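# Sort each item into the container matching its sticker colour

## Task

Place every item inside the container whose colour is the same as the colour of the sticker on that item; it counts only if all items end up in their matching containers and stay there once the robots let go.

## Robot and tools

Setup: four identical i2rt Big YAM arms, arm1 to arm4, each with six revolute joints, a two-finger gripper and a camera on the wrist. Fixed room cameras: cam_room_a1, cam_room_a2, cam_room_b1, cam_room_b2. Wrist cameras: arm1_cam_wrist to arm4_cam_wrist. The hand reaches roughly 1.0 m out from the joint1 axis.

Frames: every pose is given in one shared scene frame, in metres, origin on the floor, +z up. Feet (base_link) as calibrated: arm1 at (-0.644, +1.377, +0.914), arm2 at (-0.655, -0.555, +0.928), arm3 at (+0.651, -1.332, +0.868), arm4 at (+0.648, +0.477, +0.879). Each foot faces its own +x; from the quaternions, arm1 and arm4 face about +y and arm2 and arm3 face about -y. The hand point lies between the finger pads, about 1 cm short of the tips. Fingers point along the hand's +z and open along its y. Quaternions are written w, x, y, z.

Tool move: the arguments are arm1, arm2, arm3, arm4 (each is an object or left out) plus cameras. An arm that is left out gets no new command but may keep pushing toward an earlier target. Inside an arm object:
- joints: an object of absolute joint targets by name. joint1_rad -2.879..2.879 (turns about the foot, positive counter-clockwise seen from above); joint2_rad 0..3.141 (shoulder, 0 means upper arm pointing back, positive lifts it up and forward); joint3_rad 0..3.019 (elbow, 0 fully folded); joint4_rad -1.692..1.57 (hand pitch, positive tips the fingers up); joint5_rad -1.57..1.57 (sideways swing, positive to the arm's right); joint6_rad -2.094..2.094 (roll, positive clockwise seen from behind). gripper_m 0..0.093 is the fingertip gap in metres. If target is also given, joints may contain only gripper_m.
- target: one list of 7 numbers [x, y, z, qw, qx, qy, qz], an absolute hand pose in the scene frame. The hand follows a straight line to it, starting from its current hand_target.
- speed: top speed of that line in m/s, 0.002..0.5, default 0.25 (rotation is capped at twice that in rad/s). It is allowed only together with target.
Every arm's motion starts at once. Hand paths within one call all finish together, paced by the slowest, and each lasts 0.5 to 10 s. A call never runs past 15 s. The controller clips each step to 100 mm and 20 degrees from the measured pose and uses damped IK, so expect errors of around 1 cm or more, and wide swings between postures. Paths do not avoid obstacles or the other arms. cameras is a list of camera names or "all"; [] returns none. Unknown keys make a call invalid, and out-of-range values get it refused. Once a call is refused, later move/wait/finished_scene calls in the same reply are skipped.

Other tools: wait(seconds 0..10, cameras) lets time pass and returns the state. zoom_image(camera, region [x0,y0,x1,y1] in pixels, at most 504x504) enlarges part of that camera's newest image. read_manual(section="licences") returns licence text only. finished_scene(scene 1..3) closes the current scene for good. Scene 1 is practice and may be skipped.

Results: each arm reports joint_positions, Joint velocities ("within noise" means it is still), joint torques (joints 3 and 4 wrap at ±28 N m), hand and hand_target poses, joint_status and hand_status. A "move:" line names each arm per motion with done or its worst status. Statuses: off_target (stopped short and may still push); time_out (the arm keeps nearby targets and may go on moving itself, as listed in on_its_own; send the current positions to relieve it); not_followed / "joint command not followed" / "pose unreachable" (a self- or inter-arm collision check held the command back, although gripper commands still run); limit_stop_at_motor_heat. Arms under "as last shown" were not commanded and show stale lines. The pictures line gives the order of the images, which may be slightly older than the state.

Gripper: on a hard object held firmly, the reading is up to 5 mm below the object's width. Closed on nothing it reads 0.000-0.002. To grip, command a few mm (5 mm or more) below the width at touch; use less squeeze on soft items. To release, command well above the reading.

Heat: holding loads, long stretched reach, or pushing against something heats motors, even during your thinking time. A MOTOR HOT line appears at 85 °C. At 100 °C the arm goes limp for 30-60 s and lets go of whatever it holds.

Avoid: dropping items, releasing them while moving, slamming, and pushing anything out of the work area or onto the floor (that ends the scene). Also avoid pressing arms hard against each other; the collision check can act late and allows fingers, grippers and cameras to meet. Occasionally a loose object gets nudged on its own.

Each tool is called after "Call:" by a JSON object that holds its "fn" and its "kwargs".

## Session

Call:
{"fn": "move", "kwargs": {}}

Scene clock: 0.00 s.
Joint torques (N m): no reading
Motor temperatures (°C): arm1=[21 24 28 23 21 21 21] | arm2=[23 24 27 22 22 20 23] | arm3=[24 23 24 23 24 23 23] | arm4=[22 22 24 22 24 21 24]
Heat: arm1: hottest joint3_rad 28 °C; arm2: hottest joint3_rad 27 °C; arm3: hottest joint1_rad 24 °C; arm4: hottest joint3_rad 24 °C.
Joint velocities: within noise
arm1.joint_positions: joint1_rad=-0.168 joint2_rad=+0.560 joint3_rad=+1.361 joint4_rad=-1.410 joint5_rad=+0.240 joint6_rad=+0.692 gripper_m=+0.09396
arm1.joint_status: not commanded
arm1.hand: x=-0.5745 y=+1.5715 z=+1.4388 quat_wxyz=(-0.303, +0.280, -0.837, -0.359) (m; scene frame)
arm1.hand_target: x=-0.5746 y=+1.5689 z=+1.4515 quat_wxyz=(-0.308, +0.276, -0.832, -0.370) (m; scene frame)
arm1.hand_status: not commanded
arm2.joint_positions: joint1_rad=+0.198 joint2_rad=+0.483 joint3_rad=+1.641 joint4_rad=-1.210 joint5_rad=-0.086 joint6_rad=-0.484 gripper_m=+0.09396
arm2.joint_status: not commanded
arm2.hand: x=-0.6069 y=-0.6635 z=+1.6316 quat_wxyz=(-0.468, -0.246, -0.683, +0.505) (m; scene frame)
arm2.hand_target: x=-0.6088 y=-0.6576 z=+1.6378 quat_wxyz=(-0.472, -0.243, -0.677, +0.510) (m; scene frame)
arm2.hand_status: not commanded
arm3.joint_positions: joint1_rad=+0.130 joint2_rad=+0.645 joint3_rad=+1.695 joint4_rad=-1.138 joint5_rad=+0.075 joint6_rad=+0.392 gripper_m=+0.09396
arm3.joint_status: not commanded
arm3.hand: x=+0.6386 y=-1.5165 z=+1.5921 quat_wxyz=(-0.552, -0.621, -0.389, +0.398) (m; scene frame)
arm3.hand_target: x=+0.6385 y=-1.5116 z=+1.6003 quat_wxyz=(-0.558, -0.615, -0.384, +0.402) (m; scene frame)
arm3.hand_status: not commanded
arm4.joint_positions: joint1_rad=+0.147 joint2_rad=+0.437 joint3_rad=+1.709 joint4_rad=-1.566 joint5_rad=+0.245 joint6_rad=+0.670 gripper_m=+0.09396
arm4.joint_status: not commanded
arm4.hand: x=+0.6820 y=+0.5376 z=+1.5262 quat_wxyz=(-0.292, +0.355, -0.719, -0.522) (m; scene frame)
arm4.hand_target: x=+0.6829 y=+0.5336 z=+1.5313 quat_wxyz=(-0.294, +0.352, -0.714, -0.529) (m; scene frame)
arm4.hand_status: not commanded
pictures: arm1_cam_wrist, arm2_cam_wrist, arm3_cam_wrist, arm4_cam_wrist, cam_room_a1, cam_room_a2, cam_room_b1, cam_room_b2
Images, in order (width x height): arm1_cam_wrist 672x504, arm2_cam_wrist 672x504, arm3_cam_wrist 672x504, arm4_cam_wrist 672x504, cam_room_a1 672x504, cam_room_a2 672x504, cam_room_b1 672x504, cam_room_b2 672x504.

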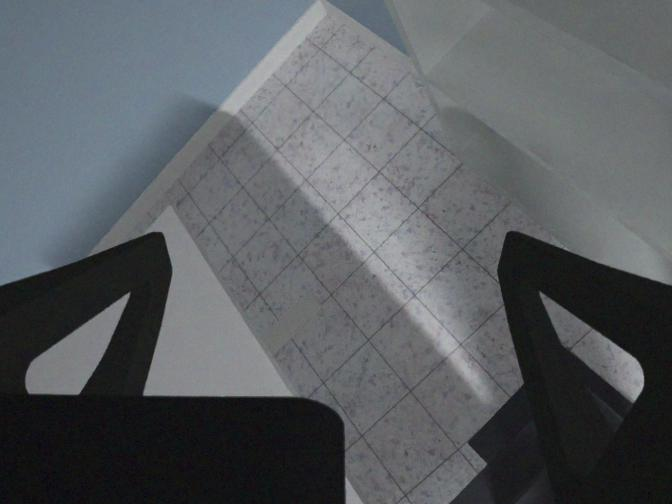

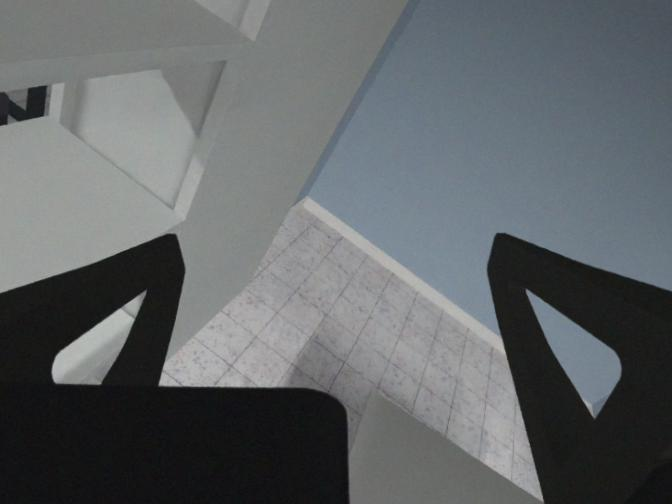

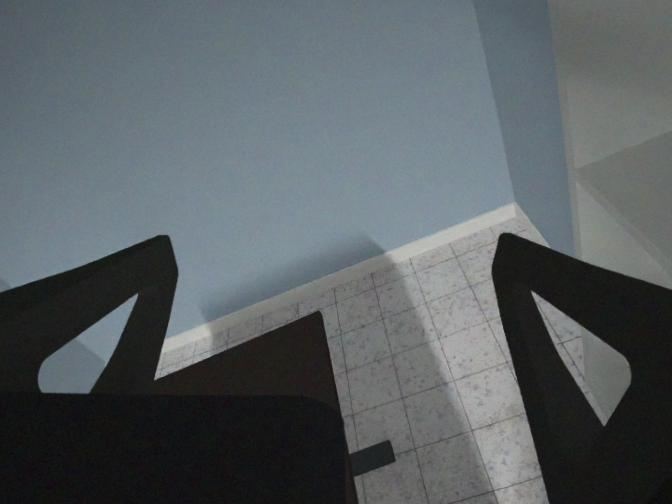

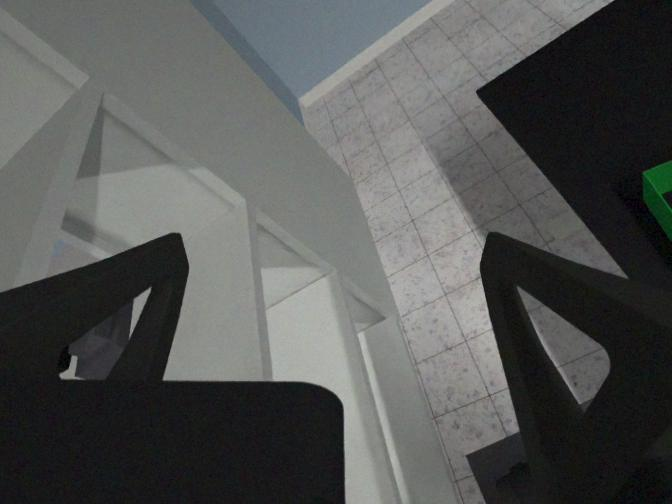

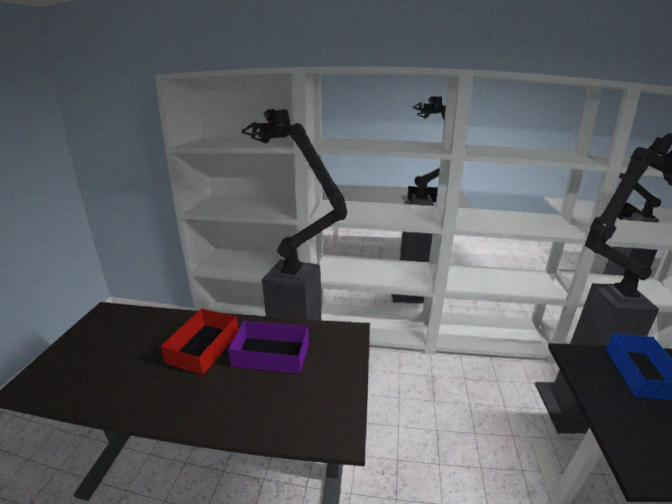

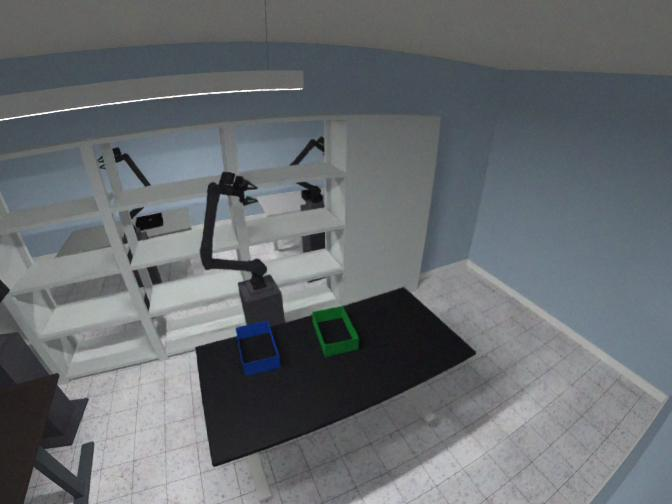

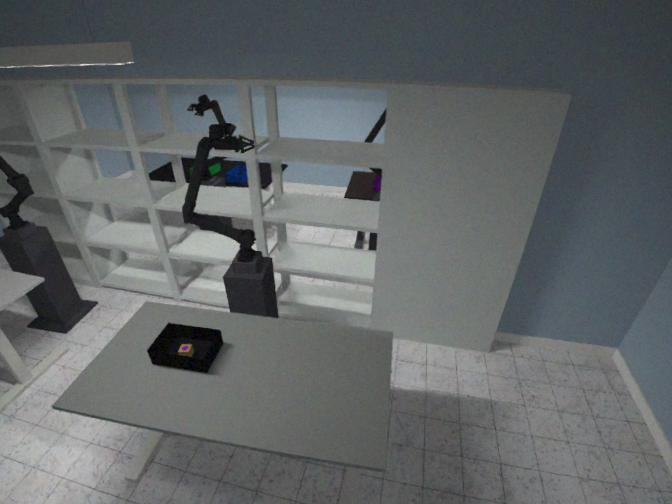

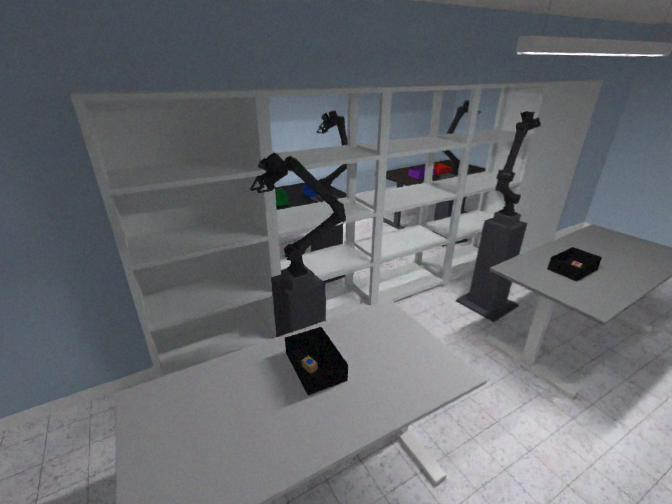

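Call:
{"fn": "zoom_image", "kwargs": {"camera": "cam_room_b1", "region": [130, 310, 240, 390]}}

Call:
{"fn": "zoom_image", "kwargs": {"camera": "cam_room_b2", "region": [270, 315, 360, 395]}}

Call:
{"fn": "zoom_image", "kwargs": {"camera": "cam_room_b2", "region": [530, 240, 620, 290]}}

Call:
{"fn": "zoom_image", "kwargs": {"camera": "cam_room_a1", "region": [150, 290, 330, 390]}}

Scaled by 4.582.

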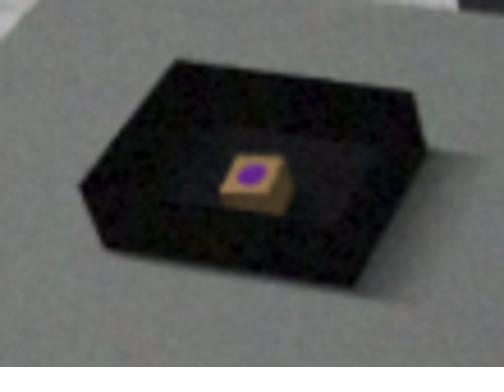

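Scaled by 5.600.

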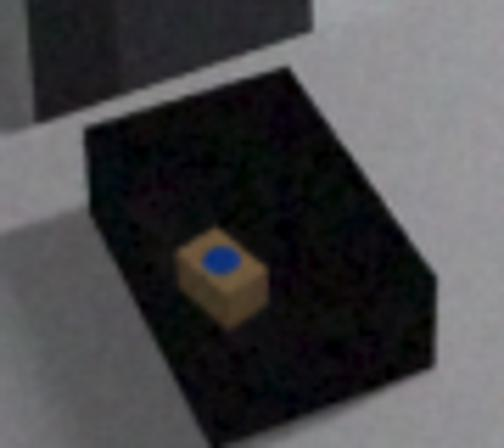

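Scaled by 5.600.

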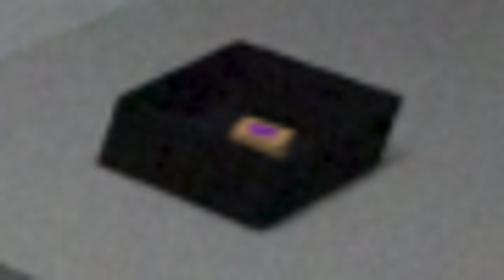

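Scaled by 2.800.

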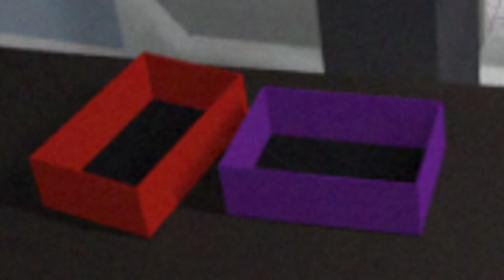

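Call:
{"fn": "move", "kwargs": {"arm1": {"joints": {"joint1_rad": 1.6, "joint2_rad": 1.1, "joint3_rad": 1.4, "joint4_rad": -1.55, "joint5_rad": 0, "joint6_rad": 0}}, "arm2": {"joints": {"joint1_rad": -1.6, "joint2_rad": 1.1, "joint3_rad": 1.4, "joint4_rad": -1.55, "joint5_rad": 0, "joint6_rad": 0}}, "arm3": {"joints": {"joint1_rad": 1.65, "joint2_rad": 1.1, "joint3_rad": 1.4, "joint4_rad": -1.55, "joint5_rad": 0, "joint6_rad": 0}}, "arm4": {"joints": {"joint1_rad": -1.63, "joint2_rad": 1.1, "joint3_rad": 1.4, "joint4_rad": -1.55, "joint5_rad": 0, "joint6_rad": 0}}, "cameras": ["arm1_cam_wrist", "arm2_cam_wrist", "arm3_cam_wrist", "arm4_cam_wrist"]}}

Scene clock: 15.83 s.
Joint torques (N m): arm1=[-1.49 -5.13 13.42 0.51 0.07 -0.09] | arm2=[0.73 -9.47 11.75 0.79 -0.01 0.21] | arm3=[1.61 -6.89 10.96 0.32 0.11 -0.12] | arm4=[0.67 -8.64 10.43 0.65 0.06 -0.08]
Motor temperatures (°C): arm1=[21 24 30 23 21 21 21] | arm2=[23 24 28 22 22 20 23] | arm3=[24 23 25 23 24 23 23] | arm4=[22 22 25 22 24 21 24]
Heat: arm1: hottest joint3_rad 30 °C; arm2: hottest joint3_rad 28 °C; arm3: hottest joint3_rad 25 °C; arm4: hottest joint3_rad 25 °C.
move: arm1 done; arm2 done; arm3 done; arm4 done
Joint velocities: within noise
arm1.joint_positions: joint1_rad=+1.598 joint2_rad=+1.115 joint3_rad=+1.369 joint4_rad=-1.539 joint5_rad=-0.002 joint6_rad=+0.008 gripper_m=+0.09399
arm1.joint_status: all done
arm1.hand: x=-0.9915 y=+1.3426 z=+1.2800 quat_wxyz=(+0.007, +0.988, +0.044, -0.150) (m; scene frame)
arm1.hand_target: x=-0.9891 y=+1.3422 z=+1.2977 quat_wxyz=(+0.006, +0.985, +0.049, -0.167) (m; scene frame)
arm1.hand_status: not commanded
arm2.joint_positions: joint1_rad=-1.600 joint2_rad=+1.112 joint3_rad=+1.388 joint4_rad=-1.536 joint5_rad=+0.000 joint6_rad=-0.014 gripper_m=+0.09398
arm2.joint_status: all done
arm2.hand: x=-1.0121 y=-0.5873 z=+1.2975 quat_wxyz=(-0.004, -0.987, -0.050, +0.154) (m; scene frame)
arm2.hand_target: x=-1.0075 y=-0.5869 z=+1.3059 quat_wxyz=(-0.005, -0.986, -0.043, +0.159) (m; scene frame)
arm2.hand_status: not commanded
arm3.joint_positions: joint1_rad=+1.643 joint2_rad=+1.095 joint3_rad=+1.375 joint4_rad=-1.543 joint5_rad=-0.002 joint6_rad=+0.007 gripper_m=+0.09398
arm3.joint_status: all done
arm3.hand: x=+1.0004 y=-1.3436 z=+1.2379 quat_wxyz=(-0.155, -0.026, -0.988, +0.009) (m; scene frame)
arm3.hand_target: x=+1.0033 y=-1.3416 z=+1.2464 quat_wxyz=(-0.160, -0.019, -0.987, +0.010) (m; scene frame)
arm3.hand_status: not commanded
arm4.joint_positions: joint1_rad=-1.631 joint2_rad=+1.113 joint3_rad=+1.371 joint4_rad=-1.550 joint5_rad=+0.000 joint6_rad=+0.014 gripper_m=+0.09398
arm4.joint_status: all done
arm4.hand: x=+1.0019 y=+0.4767 z=+1.2386 quat_wxyz=(-0.136, -0.009, -0.991, +0.001) (m; scene frame)
arm4.hand_target: x=+1.0027 y=+0.4772 z=+1.2558 quat_wxyz=(-0.157, -0.001, -0.988, +0.002) (m; scene frame)
arm4.hand_status: not commanded
pictures: arm1_cam_wrist, arm2_cam_wrist, arm3_cam_wrist, arm4_cam_wrist
Images, in order (width x height): arm1_cam_wrist 672x504, arm2_cam_wrist 672x504, arm3_cam_wrist 672x504, arm4_cam_wrist 672x504.

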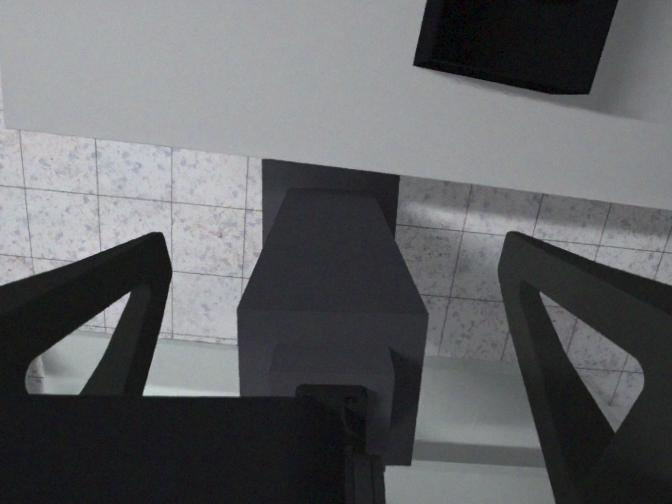

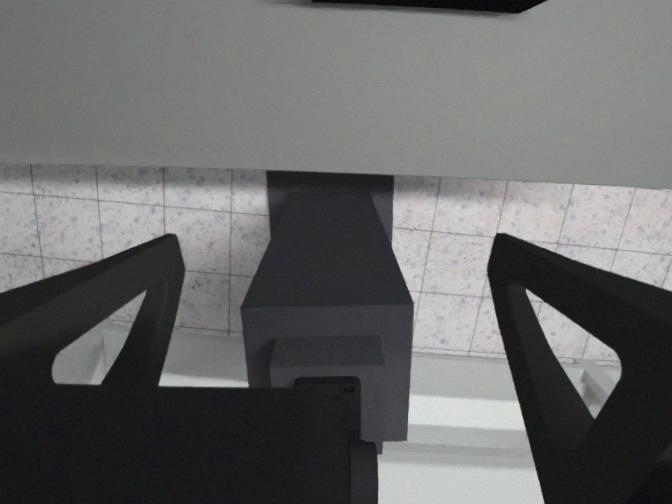

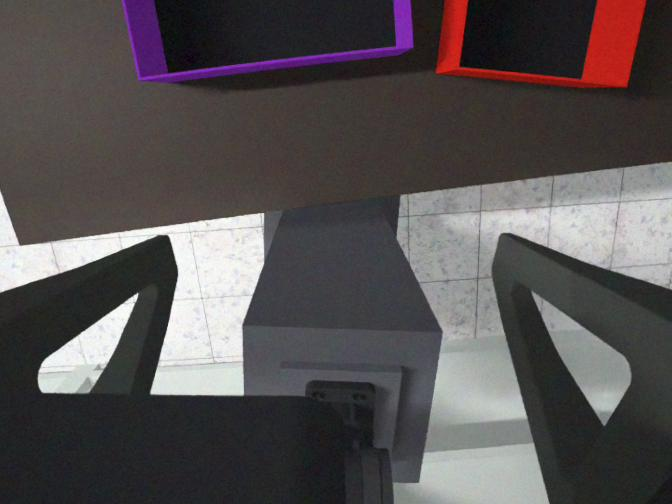

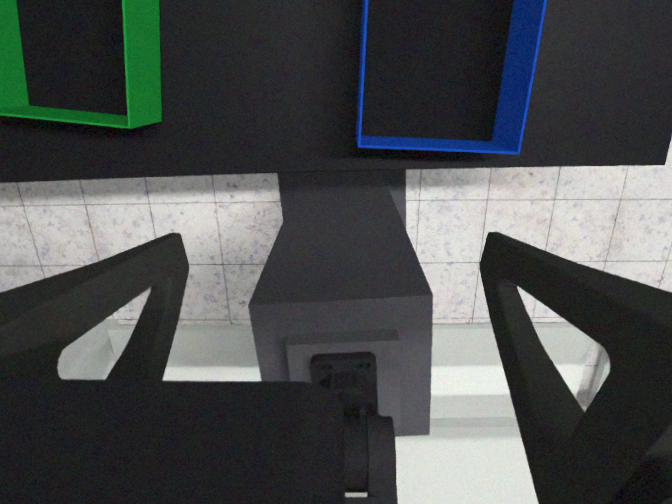

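Call:
{"fn": "move", "kwargs": {"arm1": {"target": [-1.18, 1.54, 1.10, 0, -0.999, 0, 0.0436], "speed": 0.3}, "arm2": {"target": [-1.25, -0.47, 1.10, 0, -0.999, 0, 0.0436], "speed": 0.3}, "cameras": ["arm1_cam_wrist", "arm2_cam_wrist"]}}

Scene clock: 42.77 s.
Joint torques (N m): arm1=[-2.08 -15.09 15.69 0.62 -0.03 -0.11] | arm2=[0.32 -20.19 15.13 0.59 0.08 -0.08] | arm3=[1.49 -6.89 10.95 0.31 0.1 -0.11] | arm4=[0.97 -8.29 10.45 0.58 0.1 -0.11]
Motor temperatures (°C): arm1=[21 24 32 23 21 21 21] | arm2=[23 25 31 22 22 20 23] | arm3=[24 23 28 23 24 23 23] | arm4=[22 22 30 22 24 21 24]
Heat: arm1: hottest joint3_rad 32 °C; arm2: hottest joint3_rad 31 °C; arm3: hottest joint3_rad 28 °C; arm4: hottest joint3_rad 30 °C.
move: arm1 off_target; arm2 off_target
Joint velocities: within noise
arm1.joint_positions: joint1_rad=+1.203 joint2_rad=+1.791 joint3_rad=+1.557 joint4_rad=-1.340 joint5_rad=-0.024 joint6_rad=-0.291 gripper_m=+0.09399
arm1.joint_status: not commanded
arm1.hand: x=-1.1600 y=+1.5330 z=+1.0732 quat_wxyz=(+0.011, +1.000, -0.004, -0.010) (m; scene frame)
arm1.hand_target: x=-1.1783 y=+1.5396 z=+1.1005 quat_wxyz=(+0.000, +0.999, +0.000, -0.044) (m; scene frame)
arm1.hand_status: off_target (0.034 m and 4.1 deg from the pose sent, 0.327 m and 13.2 deg at the start)
arm2.joint_positions: joint1_rad=-1.831 joint2_rad=+1.869 joint3_rad=+1.676 joint4_rad=-1.336 joint5_rad=-0.019 joint6_rad=-0.131 gripper_m=+0.09398
arm2.joint_status: not commanded
arm2.hand: x=-1.2327 y=-0.4751 z=+1.0811 quat_wxyz=(-0.005, -1.000, +0.006, +0.021) (m; scene frame)
arm2.hand_target: x=-1.2488 y=-0.4702 z=+1.1003 quat_wxyz=(+0.000, -0.999, +0.000, +0.044) (m; scene frame)
arm2.hand_status: off_target (0.026 m and 2.8 deg from the pose sent, 0.331 m and 13.9 deg at the start)
arm3, arm4: as last shown
pictures: arm1_cam_wrist, arm2_cam_wrist
Images, in order (width x height): arm1_cam_wrist 672x504, arm2_cam_wrist 672x504.

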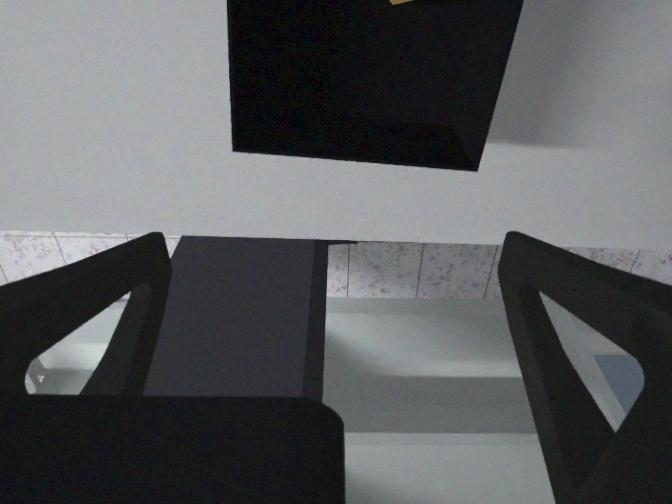

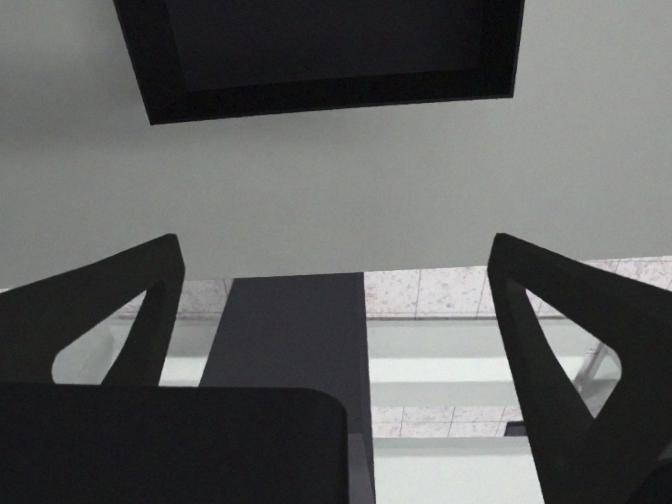

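Call:
{"fn": "move", "kwargs": {"arm1": {"target": [-1.32, 1.50, 1.10, 0, -0.999, 0, 0.0436]}, "arm2": {"target": [-1.40, -0.47, 1.10, 0, -0.999, 0, 0.0436]}, "cameras": ["arm1_cam_wrist", "arm2_cam_wrist"]}}

Scene clock: 76.10 s.
Joint torques (N m): arm1=[-2.02 -19.31 15.92 0.08 0.07 0.12] | arm2=[1.08 -25.52 15.3 0.36 0.12 0.18] | arm3=[1.67 -6.77 10.95 0.28 0.11 -0.12] | arm4=[0.79 -8.76 10.47 0.54 0.12 -0.1]
Motor temperatures (°C): arm1=[21 24 38 23 21 21 21] | arm2=[23 27 34 22 22 20 23] | arm3=[24 23 30 23 24 23 23] | arm4=[22 22 34 22 24 21 24]
Heat: arm1: hottest joint3_rad 38 °C; arm2: hottest joint3_rad 34 °C; arm3: hottest joint3_rad 30 °C; arm4: hottest joint3_rad 34 °C.
move: arm1 off_target; arm2 off_target
Joint velocities: within noise
arm1.joint_positions: joint1_rad=+1.322 joint2_rad=+2.159 joint3_rad=+2.138 joint4_rad=-1.525 joint5_rad=-0.018 joint6_rad=-0.191 gripper_m=+0.09399
arm1.joint_status: not commanded
arm1.hand: x=-1.3073 y=+1.4957 z=+1.0787 quat_wxyz=(+0.005, +1.000, +0.005, -0.022) (m; scene frame)
arm1.hand_target: x=-1.3188 y=+1.4997 z=+1.1001 quat_wxyz=(+0.000, +0.999, +0.000, -0.044) (m; scene frame)
arm1.hand_status: off_target (0.025 m and 2.6 deg from the pose sent, 0.166 m and 4.1 deg at the start)
arm2.joint_positions: joint1_rad=-1.811 joint2_rad=+2.386 joint3_rad=+2.575 joint4_rad=-1.670 joint5_rad=-0.017 joint6_rad=-0.129 gripper_m=+0.09398
arm2.joint_status: not commanded
arm2.hand: x=-1.3914 y=-0.4674 z=+1.0945 quat_wxyz=(-0.001, -0.999, -0.003, +0.045) (m; scene frame)
arm2.hand_target: x=-1.3991 y=-0.4700 z=+1.0998 quat_wxyz=(+0.001, -0.999, +0.000, +0.055) (m; scene frame)
arm2.hand_status: off_target (0.011 m and 0.4 deg from the pose sent, 0.168 m and 2.7 deg at the start; a joint's target at an end of its range on 22 of 46 steps)
arm3, arm4: as last shown
pictures: arm1_cam_wrist, arm2_cam_wrist
Images, in order (width x height): arm1_cam_wrist 672x504, arm2_cam_wrist 672x504.

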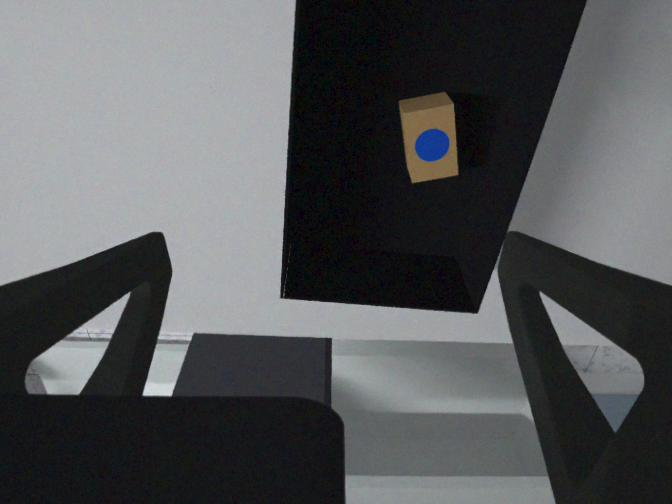

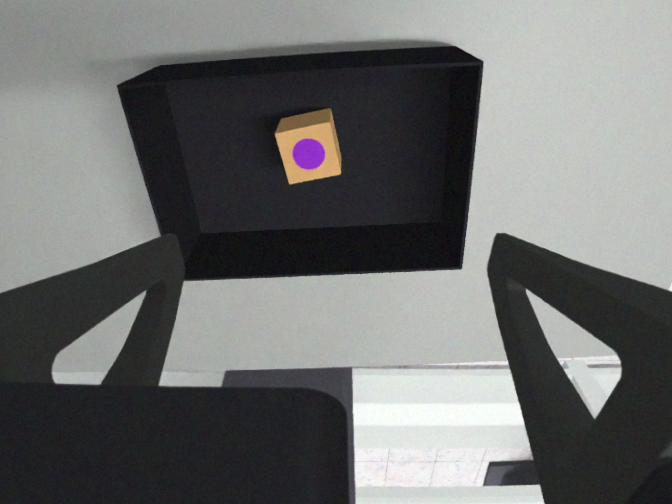

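Call:
{"fn": "move", "kwargs": {"arm1": {"target": [-1.220, 1.597, 0.90, -0.00456, -0.99357, -0.10443, 0.04338], "joints": {"gripper_m": 0.075}, "speed": 0.3}, "arm2": {"target": [-1.310, -0.494, 0.90, -0.00399, -0.99486, -0.09141, 0.04344], "joints": {"gripper_m": 0.08}, "speed": 0.3}, "cameras": ["arm1_cam_wrist", "arm2_cam_wrist"]}}

Scene clock: 118.57 s.
Joint torques (N m): arm1=[-1.2 -17.38 9.76 1.14 -0.08 -0.08] | arm2=[1.26 -25.52 9.1 1.42 -0.24 -0.08] | arm3=[1.79 -6.95 10.97 0.27 0.11 -0.11] | arm4=[0.73 -8.76 10.54 0.51 0.11 -0.11]
Motor temperatures (°C): arm1=[21 26 37 23 21 21 21] | arm2=[23 29 38 22 22 20 23] | arm3=[24 23 32 23 24 23 23] | arm4=[22 22 36 22 24 21 24]
Heat: arm1: hottest joint3_rad 37 °C; arm2: hottest joint3_rad 38 °C; arm3: hottest joint3_rad 32 °C; arm4: hottest joint3_rad 36 °C.
move: arm1 done; arm2 off_target
Joint velocities: within noise
arm1.joint_positions: joint1_rad=+1.123 joint2_rad=+2.110 joint3_rad=+1.563 joint4_rad=-0.983 joint5_rad=-0.043 joint6_rad=-0.575 gripper_m=+0.07507
arm1.joint_status: all done
arm1.hand: x=-1.2141 y=+1.5967 z=+0.8999 quat_wxyz=(+0.008, +0.994, +0.099, -0.036) (m; scene frame)
arm1.hand_target: x=-1.2199 y=+1.5969 z=+0.9001 quat_wxyz=(+0.005, +0.994, +0.104, -0.043) (m; scene frame)
arm1.hand_status: done (0.006 m and 1.2 deg from the pose sent, 0.223 m and 11.7 deg at the start)
arm2.joint_positions: joint1_rad=-1.794 joint2_rad=+2.214 joint3_rad=+1.715 joint4_rad=-1.013 joint5_rad=-0.024 joint6_rad=-0.266 gripper_m=+0.08009
arm2.joint_status: all done
arm2.hand: x=-1.3047 y=-0.4893 z=+0.8915 quat_wxyz=(-0.005, -0.996, -0.080, +0.030) (m; scene frame)
arm2.hand_target: x=-1.3099 y=-0.4941 z=+0.9000 quat_wxyz=(-0.004, -0.995, -0.091, +0.043) (m; scene frame)
arm2.hand_status: off_target (0.011 m and 2.0 deg from the pose sent, 0.212 m and 10.1 deg at the start)
arm3, arm4: as last shown
pictures: arm1_cam_wrist, arm2_cam_wrist
Images, in order (width x height): arm1_cam_wrist 672x504, arm2_cam_wrist 672x504.

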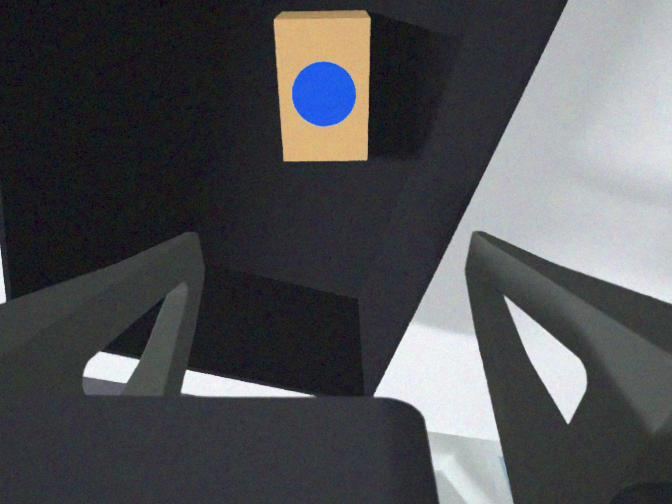

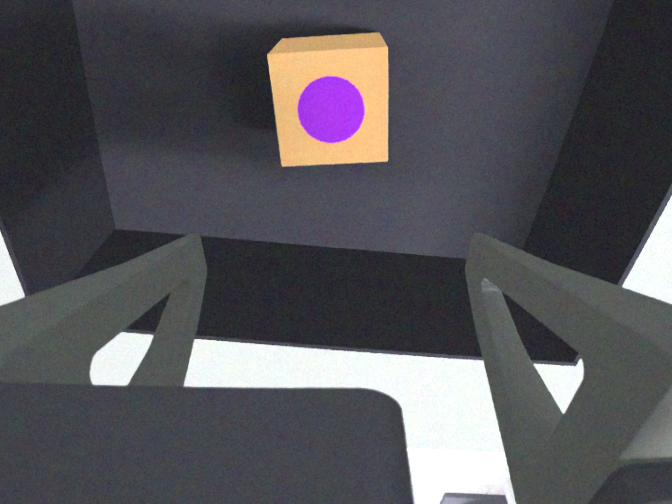

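Call:
{"fn": "move", "kwargs": {"arm1": {"target": [-1.228, 1.589, 0.740, -0.00456, -0.99357, -0.10443, 0.04338], "joints": {"gripper_m": 0.075}, "speed": 0.12}, "arm2": {"target": [-1.318, -0.497, 0.758, -0.00475, -0.99312, -0.10877, 0.04336], "joints": {"gripper_m": 0.08}, "speed": 0.12}, "cameras": ["arm1_cam_wrist", "arm2_cam_wrist"]}}

Scene clock: 141.17 s.
Joint torques (N m): arm1=[-0.97 -19.08 9.01 1.11 0 0.09] | arm2=[1.38 -22.59 9.96 1.48 -0.24 -0.08] | arm3=[1.67 -6.83 10.93 0.31 0.1 -0.11] | arm4=[0.85 -8.88 10.43 0.58 0.11 -0.08]
Motor temperatures (°C): arm1=[21 27 37 23 21 21 21] | arm2=[23 30 34 22 22 20 23] | arm3=[24 23 32 23 24 23 23] | arm4=[22 22 37 22 24 21 24]
Heat: arm1: hottest joint3_rad 37 °C; arm2: hottest joint3_rad 34 °C; arm3: hottest joint3_rad 32 °C; arm4: hottest joint3_rad 37 °C.
move: arm1 off_target; arm2 off_target
Joint velocities: within noise
arm1.joint_positions: joint1_rad=+1.141 joint2_rad=+2.381 joint3_rad=+1.542 joint4_rad=-0.705 joint5_rad=-0.045 joint6_rad=-0.575 gripper_m=+0.07505
arm1.joint_status: all done
arm1.hand: x=-1.2150 y=+1.5847 z=+0.7362 quat_wxyz=(+0.012, +0.994, +0.107, -0.030) (m; scene frame)
arm1.hand_target: x=-1.2277 y=+1.5890 z=+0.7402 quat_wxyz=(+0.005, +0.994, +0.104, -0.043) (m; scene frame)
arm1.hand_status: off_target (0.014 m and 1.8 deg from the pose sent, 0.161 m and 1.2 deg at the start)
arm2.joint_positions: joint1_rad=-1.792 joint2_rad=+2.409 joint3_rad=+1.708 joint4_rad=-0.793 joint5_rad=-0.026 joint6_rad=-0.296 gripper_m=+0.08009
arm2.joint_status: all done
arm2.hand: x=-1.3108 y=-0.4902 z=+0.7685 quat_wxyz=(-0.004, -0.995, -0.096, +0.039) (m; scene frame)
arm2.hand_target: x=-1.3174 y=-0.4970 z=+0.7583 quat_wxyz=(-0.005, -0.993, -0.109, +0.043) (m; scene frame)
arm2.hand_status: off_target (0.014 m and 1.6 deg from the pose sent, 0.134 m and 3.7 deg at the start)
arm3, arm4: as last shown
pictures: arm1_cam_wrist, arm2_cam_wrist
Images, in order (width x height): arm1_cam_wrist 672x504, arm2_cam_wrist 672x504.

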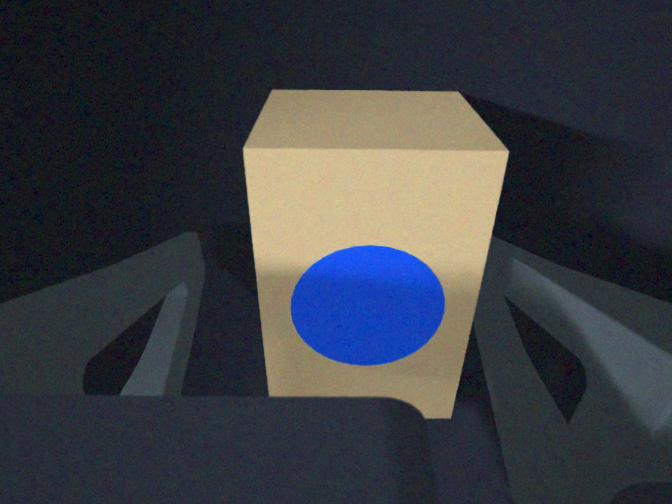

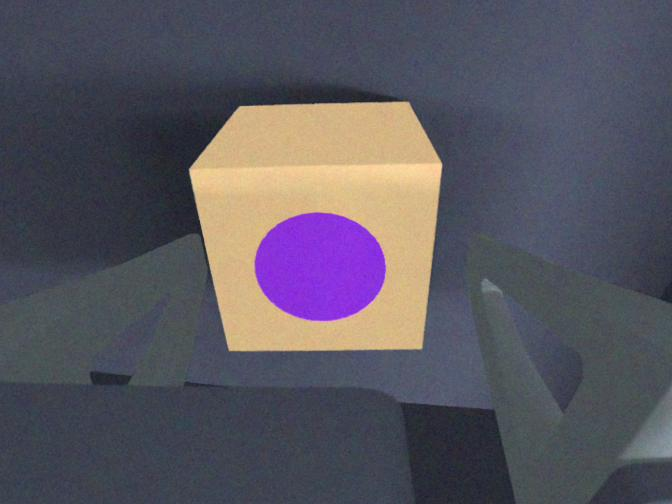

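Call:
{"fn": "move", "kwargs": {"arm1": {"target": [-1.225, 1.599, 0.746, -0.00456, -0.99357, -0.10443, 0.04338], "joints": {"gripper_m": 0.075}, "speed": 0.1}, "arm2": {"target": [-1.320, -0.505, 0.743, -0.00475, -0.99312, -0.10877, 0.04336], "joints": {"gripper_m": 0.08}, "speed": 0.1}, "cameras": ["arm1_cam_wrist", "arm2_cam_wrist"]}}

Scene clock: 156.43 s.
Joint torques (N m): arm1=[-2.32 -18.84 9.07 0.46 -0.06 -0.09] | arm2=[1.2 -22.18 10.76 1.44 -0.19 0.04] | arm3=[1.55 -6.77 10.96 0.31 0.12 -0.11] | arm4=[0.91 -8.76 10.44 0.53 0.09 -0.06]
Motor temperatures (°C): arm1=[21 27 36 23 21 21 21] | arm2=[23 29 34 22 22 20 23] | arm3=[24 23 32 23 24 23 23] | arm4=[22 22 38 22 24 21 24]
Heat: arm1: hottest joint3_rad 36 °C; arm2: hottest joint3_rad 34 °C; arm3: hottest joint3_rad 32 °C; arm4: hottest joint3_rad 38 °C.
move: arm1 off_target; arm2 off_target
Joint velocities: within noise
arm1.joint_positions: joint1_rad=+1.136 joint2_rad=+2.381 joint3_rad=+1.542 joint4_rad=-0.705 joint5_rad=-0.045 joint6_rad=-0.577 gripper_m=+0.07505
arm1.joint_status: all done
arm1.hand: x=-1.2139 y=+1.5877 z=+0.7362 quat_wxyz=(+0.012, +0.994, +0.105, -0.030) (m; scene frame)
arm1.hand_target: x=-1.2246 y=+1.5989 z=+0.7462 quat_wxyz=(+0.004, +0.994, +0.104, -0.043) (m; scene frame)
arm1.hand_status: off_target (0.019 m and 1.8 deg from the pose sent, 0.020 m and 1.8 deg at the start)
arm2.joint_positions: joint1_rad=-1.776 joint2_rad=+2.433 joint3_rad=+1.708 joint4_rad=-0.775 joint5_rad=-0.026 joint6_rad=-0.296 gripper_m=+0.08009
arm2.joint_status: all done
arm2.hand: x=-1.3094 y=-0.5008 z=+0.7540 quat_wxyz=(-0.005, -0.994, -0.104, +0.036) (m; scene frame)
arm2.hand_target: x=-1.3193 y=-0.5051 z=+0.7433 quat_wxyz=(-0.005, -0.993, -0.109, +0.043) (m; scene frame)
arm2.hand_status: off_target (0.016 m and 1.0 deg from the pose sent, 0.031 m and 1.6 deg at the start)
arm3, arm4: as last shown
pictures: arm1_cam_wrist, arm2_cam_wrist
Images, in order (width x height): arm1_cam_wrist 672x504, arm2_cam_wrist 672x504.

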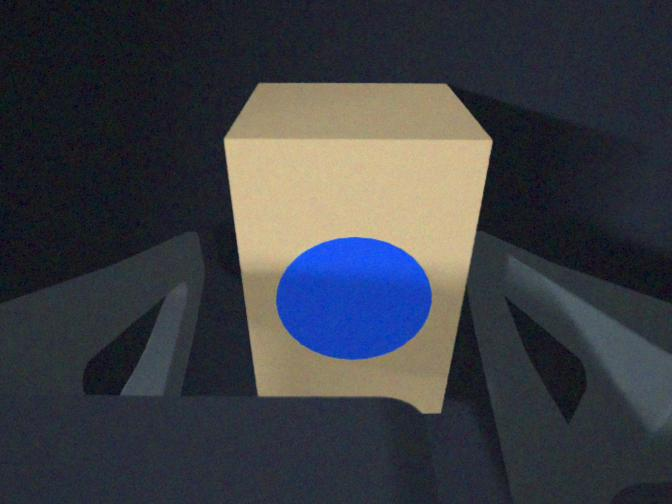

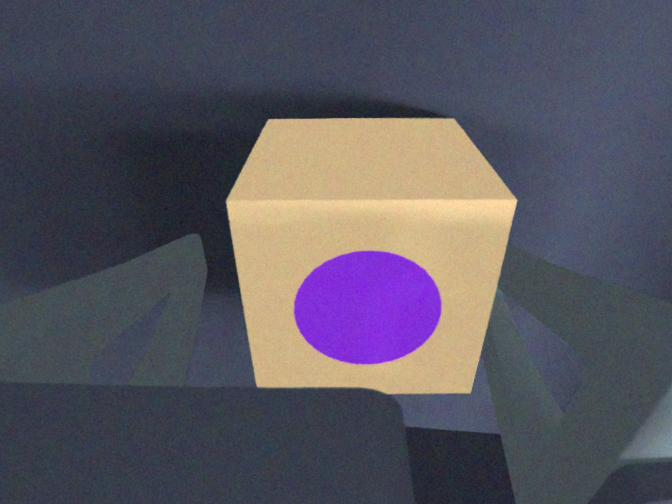

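Call:
{"fn": "move", "kwargs": {"arm1": {"target": [-1.213, 1.607, 0.746, -0.00456, -0.99357, -0.10443, 0.04338], "joints": {"gripper_m": 0.075}, "speed": 0.1}, "arm2": {"target": [-1.309, -0.492, 0.743, -0.00475, -0.99312, -0.10877, 0.04336], "joints": {"gripper_m": 0.08}, "speed": 0.1}, "cameras": ["arm1_cam_wrist", "arm2_cam_wrist"]}}

Call:
{"fn": "move", "kwargs": {"arm1": {"joints": {"gripper_m": 0.041}}, "arm2": {"joints": {"gripper_m": 0.044}}, "cameras": ["arm1_cam_wrist", "arm2_cam_wrist"]}}

Scene clock: 167.97 s.
Joint torques (N m): arm1=[-3.31 -20.07 6.83 1.1 0 -0.06] | arm2=[-0.03 -23.82 7.42 1.5 -0.24 -0.1] | arm3=[1.67 -6.95 10.95 0.31 0.11 -0.11] | arm4=[0.79 -8.53 10.5 0.39 0.09 -0.1]
Motor temperatures (°C): arm1=[21 27 36 23 21 21 21] | arm2=[23 29 34 22 22 20 23] | arm3=[24 23 32 23 24 23 23] | arm4=[22 22 38 22 24 21 24]
Heat: arm1: hottest joint3_rad 36 °C; arm2: hottest joint3_rad 34 °C; arm3: hottest joint3_rad 32 °C; arm4: hottest joint3_rad 38 °C.
move: arm1 off_target; arm2 off_target
Joint velocities: within noise
arm1.joint_positions: joint1_rad=+1.127 joint2_rad=+2.381 joint3_rad=+1.536 joint4_rad=-0.702 joint5_rad=-0.047 joint6_rad=-0.596 gripper_m=+0.07505
arm1.joint_status: all done
arm1.hand: x=-1.2098 y=+1.5915 z=+0.7345 quat_wxyz=(+0.013, +0.993, +0.111, -0.029) (m; scene frame)
arm1.hand_target: x=-1.2128 y=+1.6068 z=+0.7459 quat_wxyz=(+0.004, +0.994, +0.104, -0.043) (m; scene frame)
arm1.hand_status: off_target (0.020 m and 2.0 deg from the pose sent, 0.022 m and 1.8 deg at the start)
arm2.joint_positions: joint1_rad=-1.782 joint2_rad=+2.433 joint3_rad=+1.708 joint4_rad=-0.754 joint5_rad=-0.027 joint6_rad=-0.304 gripper_m=+0.08009
arm2.joint_status: all done
arm2.hand: x=-1.3140 y=-0.4965 z=+0.7545 quat_wxyz=(-0.003, -0.993, -0.105, +0.046) (m; scene frame)
arm2.hand_target: x=-1.3087 y=-0.4920 z=+0.7432 quat_wxyz=(-0.005, -0.993, -0.109, +0.043) (m; scene frame)
arm2.hand_status: off_target (0.013 m and 0.6 deg from the pose sent, 0.014 m and 1.0 deg at the start)
arm3, arm4: as last shown
pictures: arm1_cam_wrist, arm2_cam_wrist
Images, in order (width x height): arm1_cam_wrist 672x504, arm2_cam_wrist 672x504.

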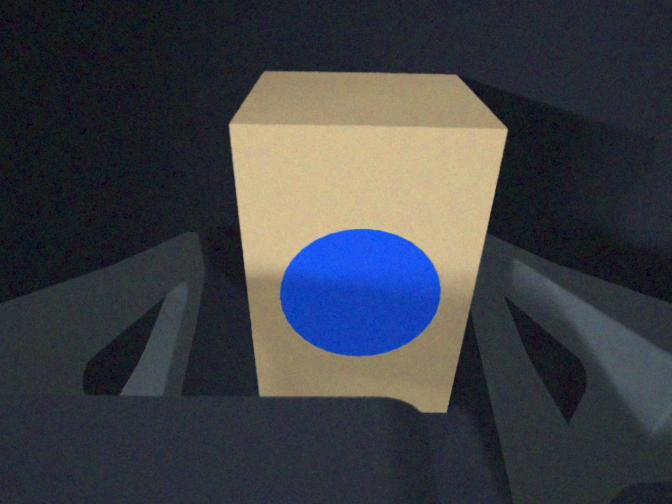

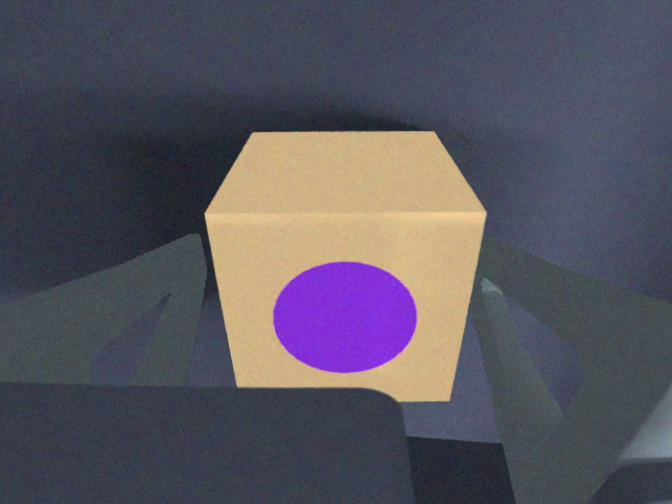

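Scene clock: 168.60 s.
Joint torques (N m): arm1=[-2.14 -20.07 6.87 0.95 -0.01 -0.02] | arm2=[-0.03 -23.82 7.41 1.51 -0.19 -0.08] | arm3=[1.61 -6.95 10.95 0.31 0.11 -0.11] | arm4=[0.56 -9.05 10.43 0.47 0.11 -0.08]
Motor temperatures (°C): arm1=[21 27 36 23 21 21 21] | arm2=[23 29 34 22 22 20 23] | arm3=[24 23 32 23 24 23 23] | arm4=[22 22 38 22 24 21 24]
Heat: arm1: hottest joint3_rad 36 °C; arm2: hottest joint3_rad 34 °C; arm3: hottest joint3_rad 32 °C; arm4: hottest joint3_rad 38 °C.
move: arm1 done; arm2 off_target
Joint velocities: within noise
arm1.joint_positions: joint1_rad=+1.113 joint2_rad=+2.381 joint3_rad=+1.536 joint4_rad=-0.701 joint5_rad=-0.046 joint6_rad=-0.596 gripper_m=+0.04374
arm1.joint_status: all done
arm1.hand: x=-1.2070 y=+1.5992 z=+0.7345 quat_wxyz=(+0.012, +0.994, +0.104, -0.030) (m; scene frame)
arm1.hand_target: x=-1.2128 y=+1.6071 z=+0.7459 quat_wxyz=(+0.004, +0.994, +0.104, -0.043) (m; scene frame)
arm1.hand_status: not commanded
arm2.joint_positions: joint1_rad=-1.782 joint2_rad=+2.433 joint3_rad=+1.708 joint4_rad=-0.754 joint5_rad=-0.028 joint6_rad=-0.305 gripper_m=+0.05294
arm2.joint_status: gripper_m off_target (ended at +0.05296, target +0.04400)
arm2.hand: x=-1.3141 y=-0.4967 z=+0.7545 quat_wxyz=(-0.003, -0.993, -0.106, +0.047) (m; scene frame)
arm2.hand_target: x=-1.3088 y=-0.4920 z=+0.7432 quat_wxyz=(-0.005, -0.993, -0.109, +0.043) (m; scene frame)
arm2.hand_status: not commanded
arm3, arm4: as last shown
pictures: arm1_cam_wrist, arm2_cam_wrist
Images, in order (width x height): arm1_cam_wrist 672x504, arm2_cam_wrist 672x504.

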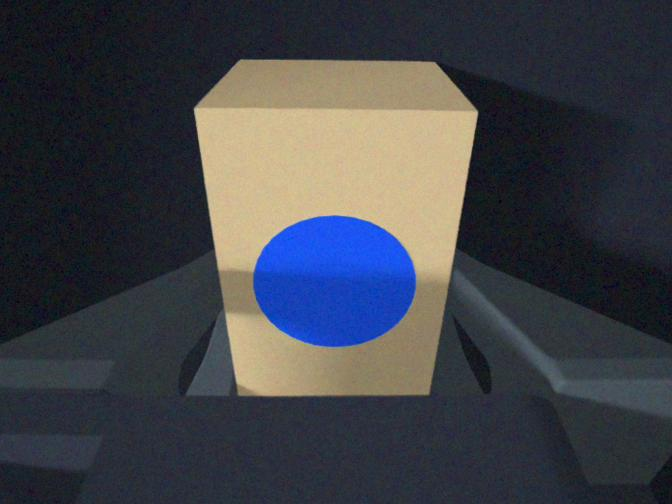

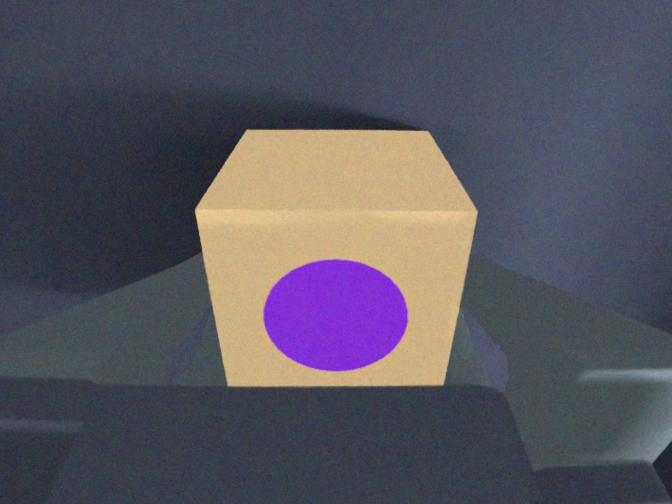

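Call:
{"fn": "move", "kwargs": {"arm1": {"joints": {"gripper_m": 0.036}}, "cameras": []}}

Call:
{"fn": "move", "kwargs": {"arm1": {"target": [-1.18, 1.58, 1.06, -0.00456, -0.99357, -0.10443, 0.04338], "speed": 0.25}, "arm2": {"target": [-1.29, -0.49, 1.06, -0.00475, -0.99312, -0.10877, 0.04336], "speed": 0.25}, "cameras": ["arm1_cam_wrist", "arm2_cam_wrist"]}}

Scene clock: 173.83 s.
Joint torques (N m): arm1=[-2.32 -20.31 6.87 1.16 -0.04 -0.01] | arm2=[0.09 -23.94 7.43 1.48 -0.19 -0.08] | arm3=[1.61 -6.89 10.96 0.29 0.1 -0.11] | arm4=[1.03 -8.7 10.52 0.61 0.08 -0.09]
Motor temperatures (°C): arm1=[21 27 35 23 21 21 21] | arm2=[23 29 34 22 22 20 23] | arm3=[24 23 32 23 24 23 23] | arm4=[22 22 38 22 24 21 24]
Heat: arm1: hottest joint3_rad 35 °C; arm2: hottest joint3_rad 34 °C; arm3: hottest joint3_rad 32 °C; arm4: hottest joint3_rad 38 °C.
move: arm1 off_target
Joint velocities: within noise
arm1.joint_positions: joint1_rad=+1.113 joint2_rad=+2.381 joint3_rad=+1.536 joint4_rad=-0.701 joint5_rad=-0.046 joint6_rad=-0.596 gripper_m=+0.04374
arm1.joint_status: gripper_m off_target (ended at +0.04374, target +0.03600)
arm1.hand: x=-1.2070 y=+1.5992 z=+0.7345 quat_wxyz=(+0.012, +0.994, +0.104, -0.030) (m; scene frame)
arm1.hand_target: x=-1.2128 y=+1.6071 z=+0.7459 quat_wxyz=(+0.004, +0.994, +0.104, -0.043) (m; scene frame)
arm1.hand_status: not commanded
arm2: as last shown
arm3.joint_positions: joint1_rad=+1.643 joint2_rad=+1.095 joint3_rad=+1.375 joint4_rad=-1.543 joint5_rad=-0.002 joint6_rad=+0.007 gripper_m=+0.09398
arm3.joint_status: not commanded
arm3.hand: x=+1.0004 y=-1.3436 z=+1.2379 quat_wxyz=(-0.155, -0.026, -0.988, +0.009) (m; scene frame)
arm3.hand_target: x=+1.0033 y=-1.3416 z=+1.2464 quat_wxyz=(-0.160, -0.019, -0.987, +0.010) (m; scene frame)
arm3.hand_status: not commanded
arm4.joint_positions: joint1_rad=-1.631 joint2_rad=+1.113 joint3_rad=+1.371 joint4_rad=-1.550 joint5_rad=+0.000 joint6_rad=+0.014 gripper_m=+0.09398
arm4.joint_status: not commanded
arm4.hand: x=+1.0019 y=+0.4767 z=+1.2386 quat_wxyz=(-0.136, -0.009, -0.991, +0.001) (m; scene frame)
arm4.hand_target: x=+1.0027 y=+0.4772 z=+1.2558 quat_wxyz=(-0.157, -0.001, -0.988, +0.002) (m; scene frame)
arm4.hand_status: not commanded
pictures: none
No camera images: "cameras" was empty.

Scene clock: 175.87 s.
Joint torques (N m): arm1=[-0.73 -14.92 14.61 -0.02 0.02 0.12] | arm2=[-0.21 -22.01 14.13 0.25 -0.21 -0.08] | arm3=[1.55 -6.95 10.95 0.29 0.1 -0.12] | arm4=[0.79 -8.64 10.59 0.66 0.07 -0.06]
Motor temperatures (°C): arm1=[21 27 35 23 21 21 21] | arm2=[23 29 34 22 22 20 23] | arm3=[24 23 32 23 24 23 23] | arm4=[22 22 38 22 24 21 24]
Heat: arm1: hottest joint3_rad 35 °C; arm2: hottest joint3_rad 34 °C; arm3: hottest joint3_rad 32 °C; arm4: hottest joint3_rad 38 °C.
move: arm1 off_target; arm2 off_target
Joint velocities: within noise
arm1.joint_positions: joint1_rad=+1.118 joint2_rad=+1.850 joint3_rad=+1.549 joint4_rad=-1.253 joint5_rad=-0.046 joint6_rad=-0.590 gripper_m=+0.04374
arm1.joint_status: not commanded
arm1.hand: x=-1.1644 y=+1.5799 z=+1.0398 quat_wxyz=(+0.014, +0.994, +0.103, -0.026) (m; scene frame)
arm1.hand_target: x=-1.1791 y=+1.5797 z=+1.0602 quat_wxyz=(+0.005, +0.994, +0.104, -0.044) (m; scene frame)
arm1.hand_status: off_target (0.026 m and 2.3 deg from the pose sent, 0.327 m and 1.8 deg at the start)
arm2.joint_positions: joint1_rad=-1.789 joint2_rad=+1.993 joint3_rad=+1.772 joint4_rad=-1.291 joint5_rad=-0.028 joint6_rad=-0.312 gripper_m=+0.05294
arm2.joint_status: not commanded
arm2.hand: x=-1.2785 y=-0.4970 z=+1.0462 quat_wxyz=(-0.006, -0.994, -0.106, +0.030) (m; scene frame)
arm2.hand_target: x=-1.2893 y=-0.4900 z=+1.0601 quat_wxyz=(-0.004, -0.993, -0.109, +0.044) (m; scene frame)
arm2.hand_status: off_target (0.019 m and 1.5 deg from the pose sent, 0.307 m and 0.5 deg at the start)
arm3, arm4: as last shown
pictures: arm1_cam_wrist, arm2_cam_wrist
Images, in order (width x height): arm1_cam_wrist 672x504, arm2_cam_wrist 672x504.

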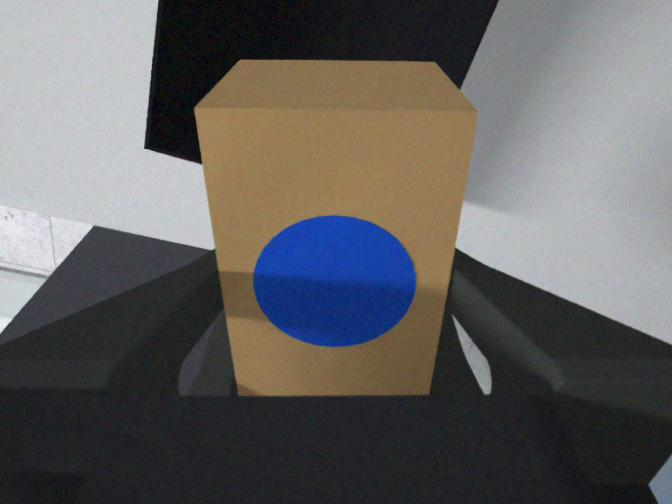

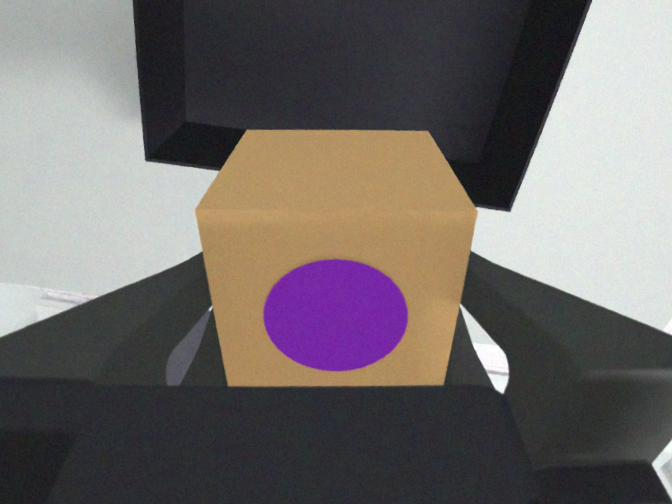

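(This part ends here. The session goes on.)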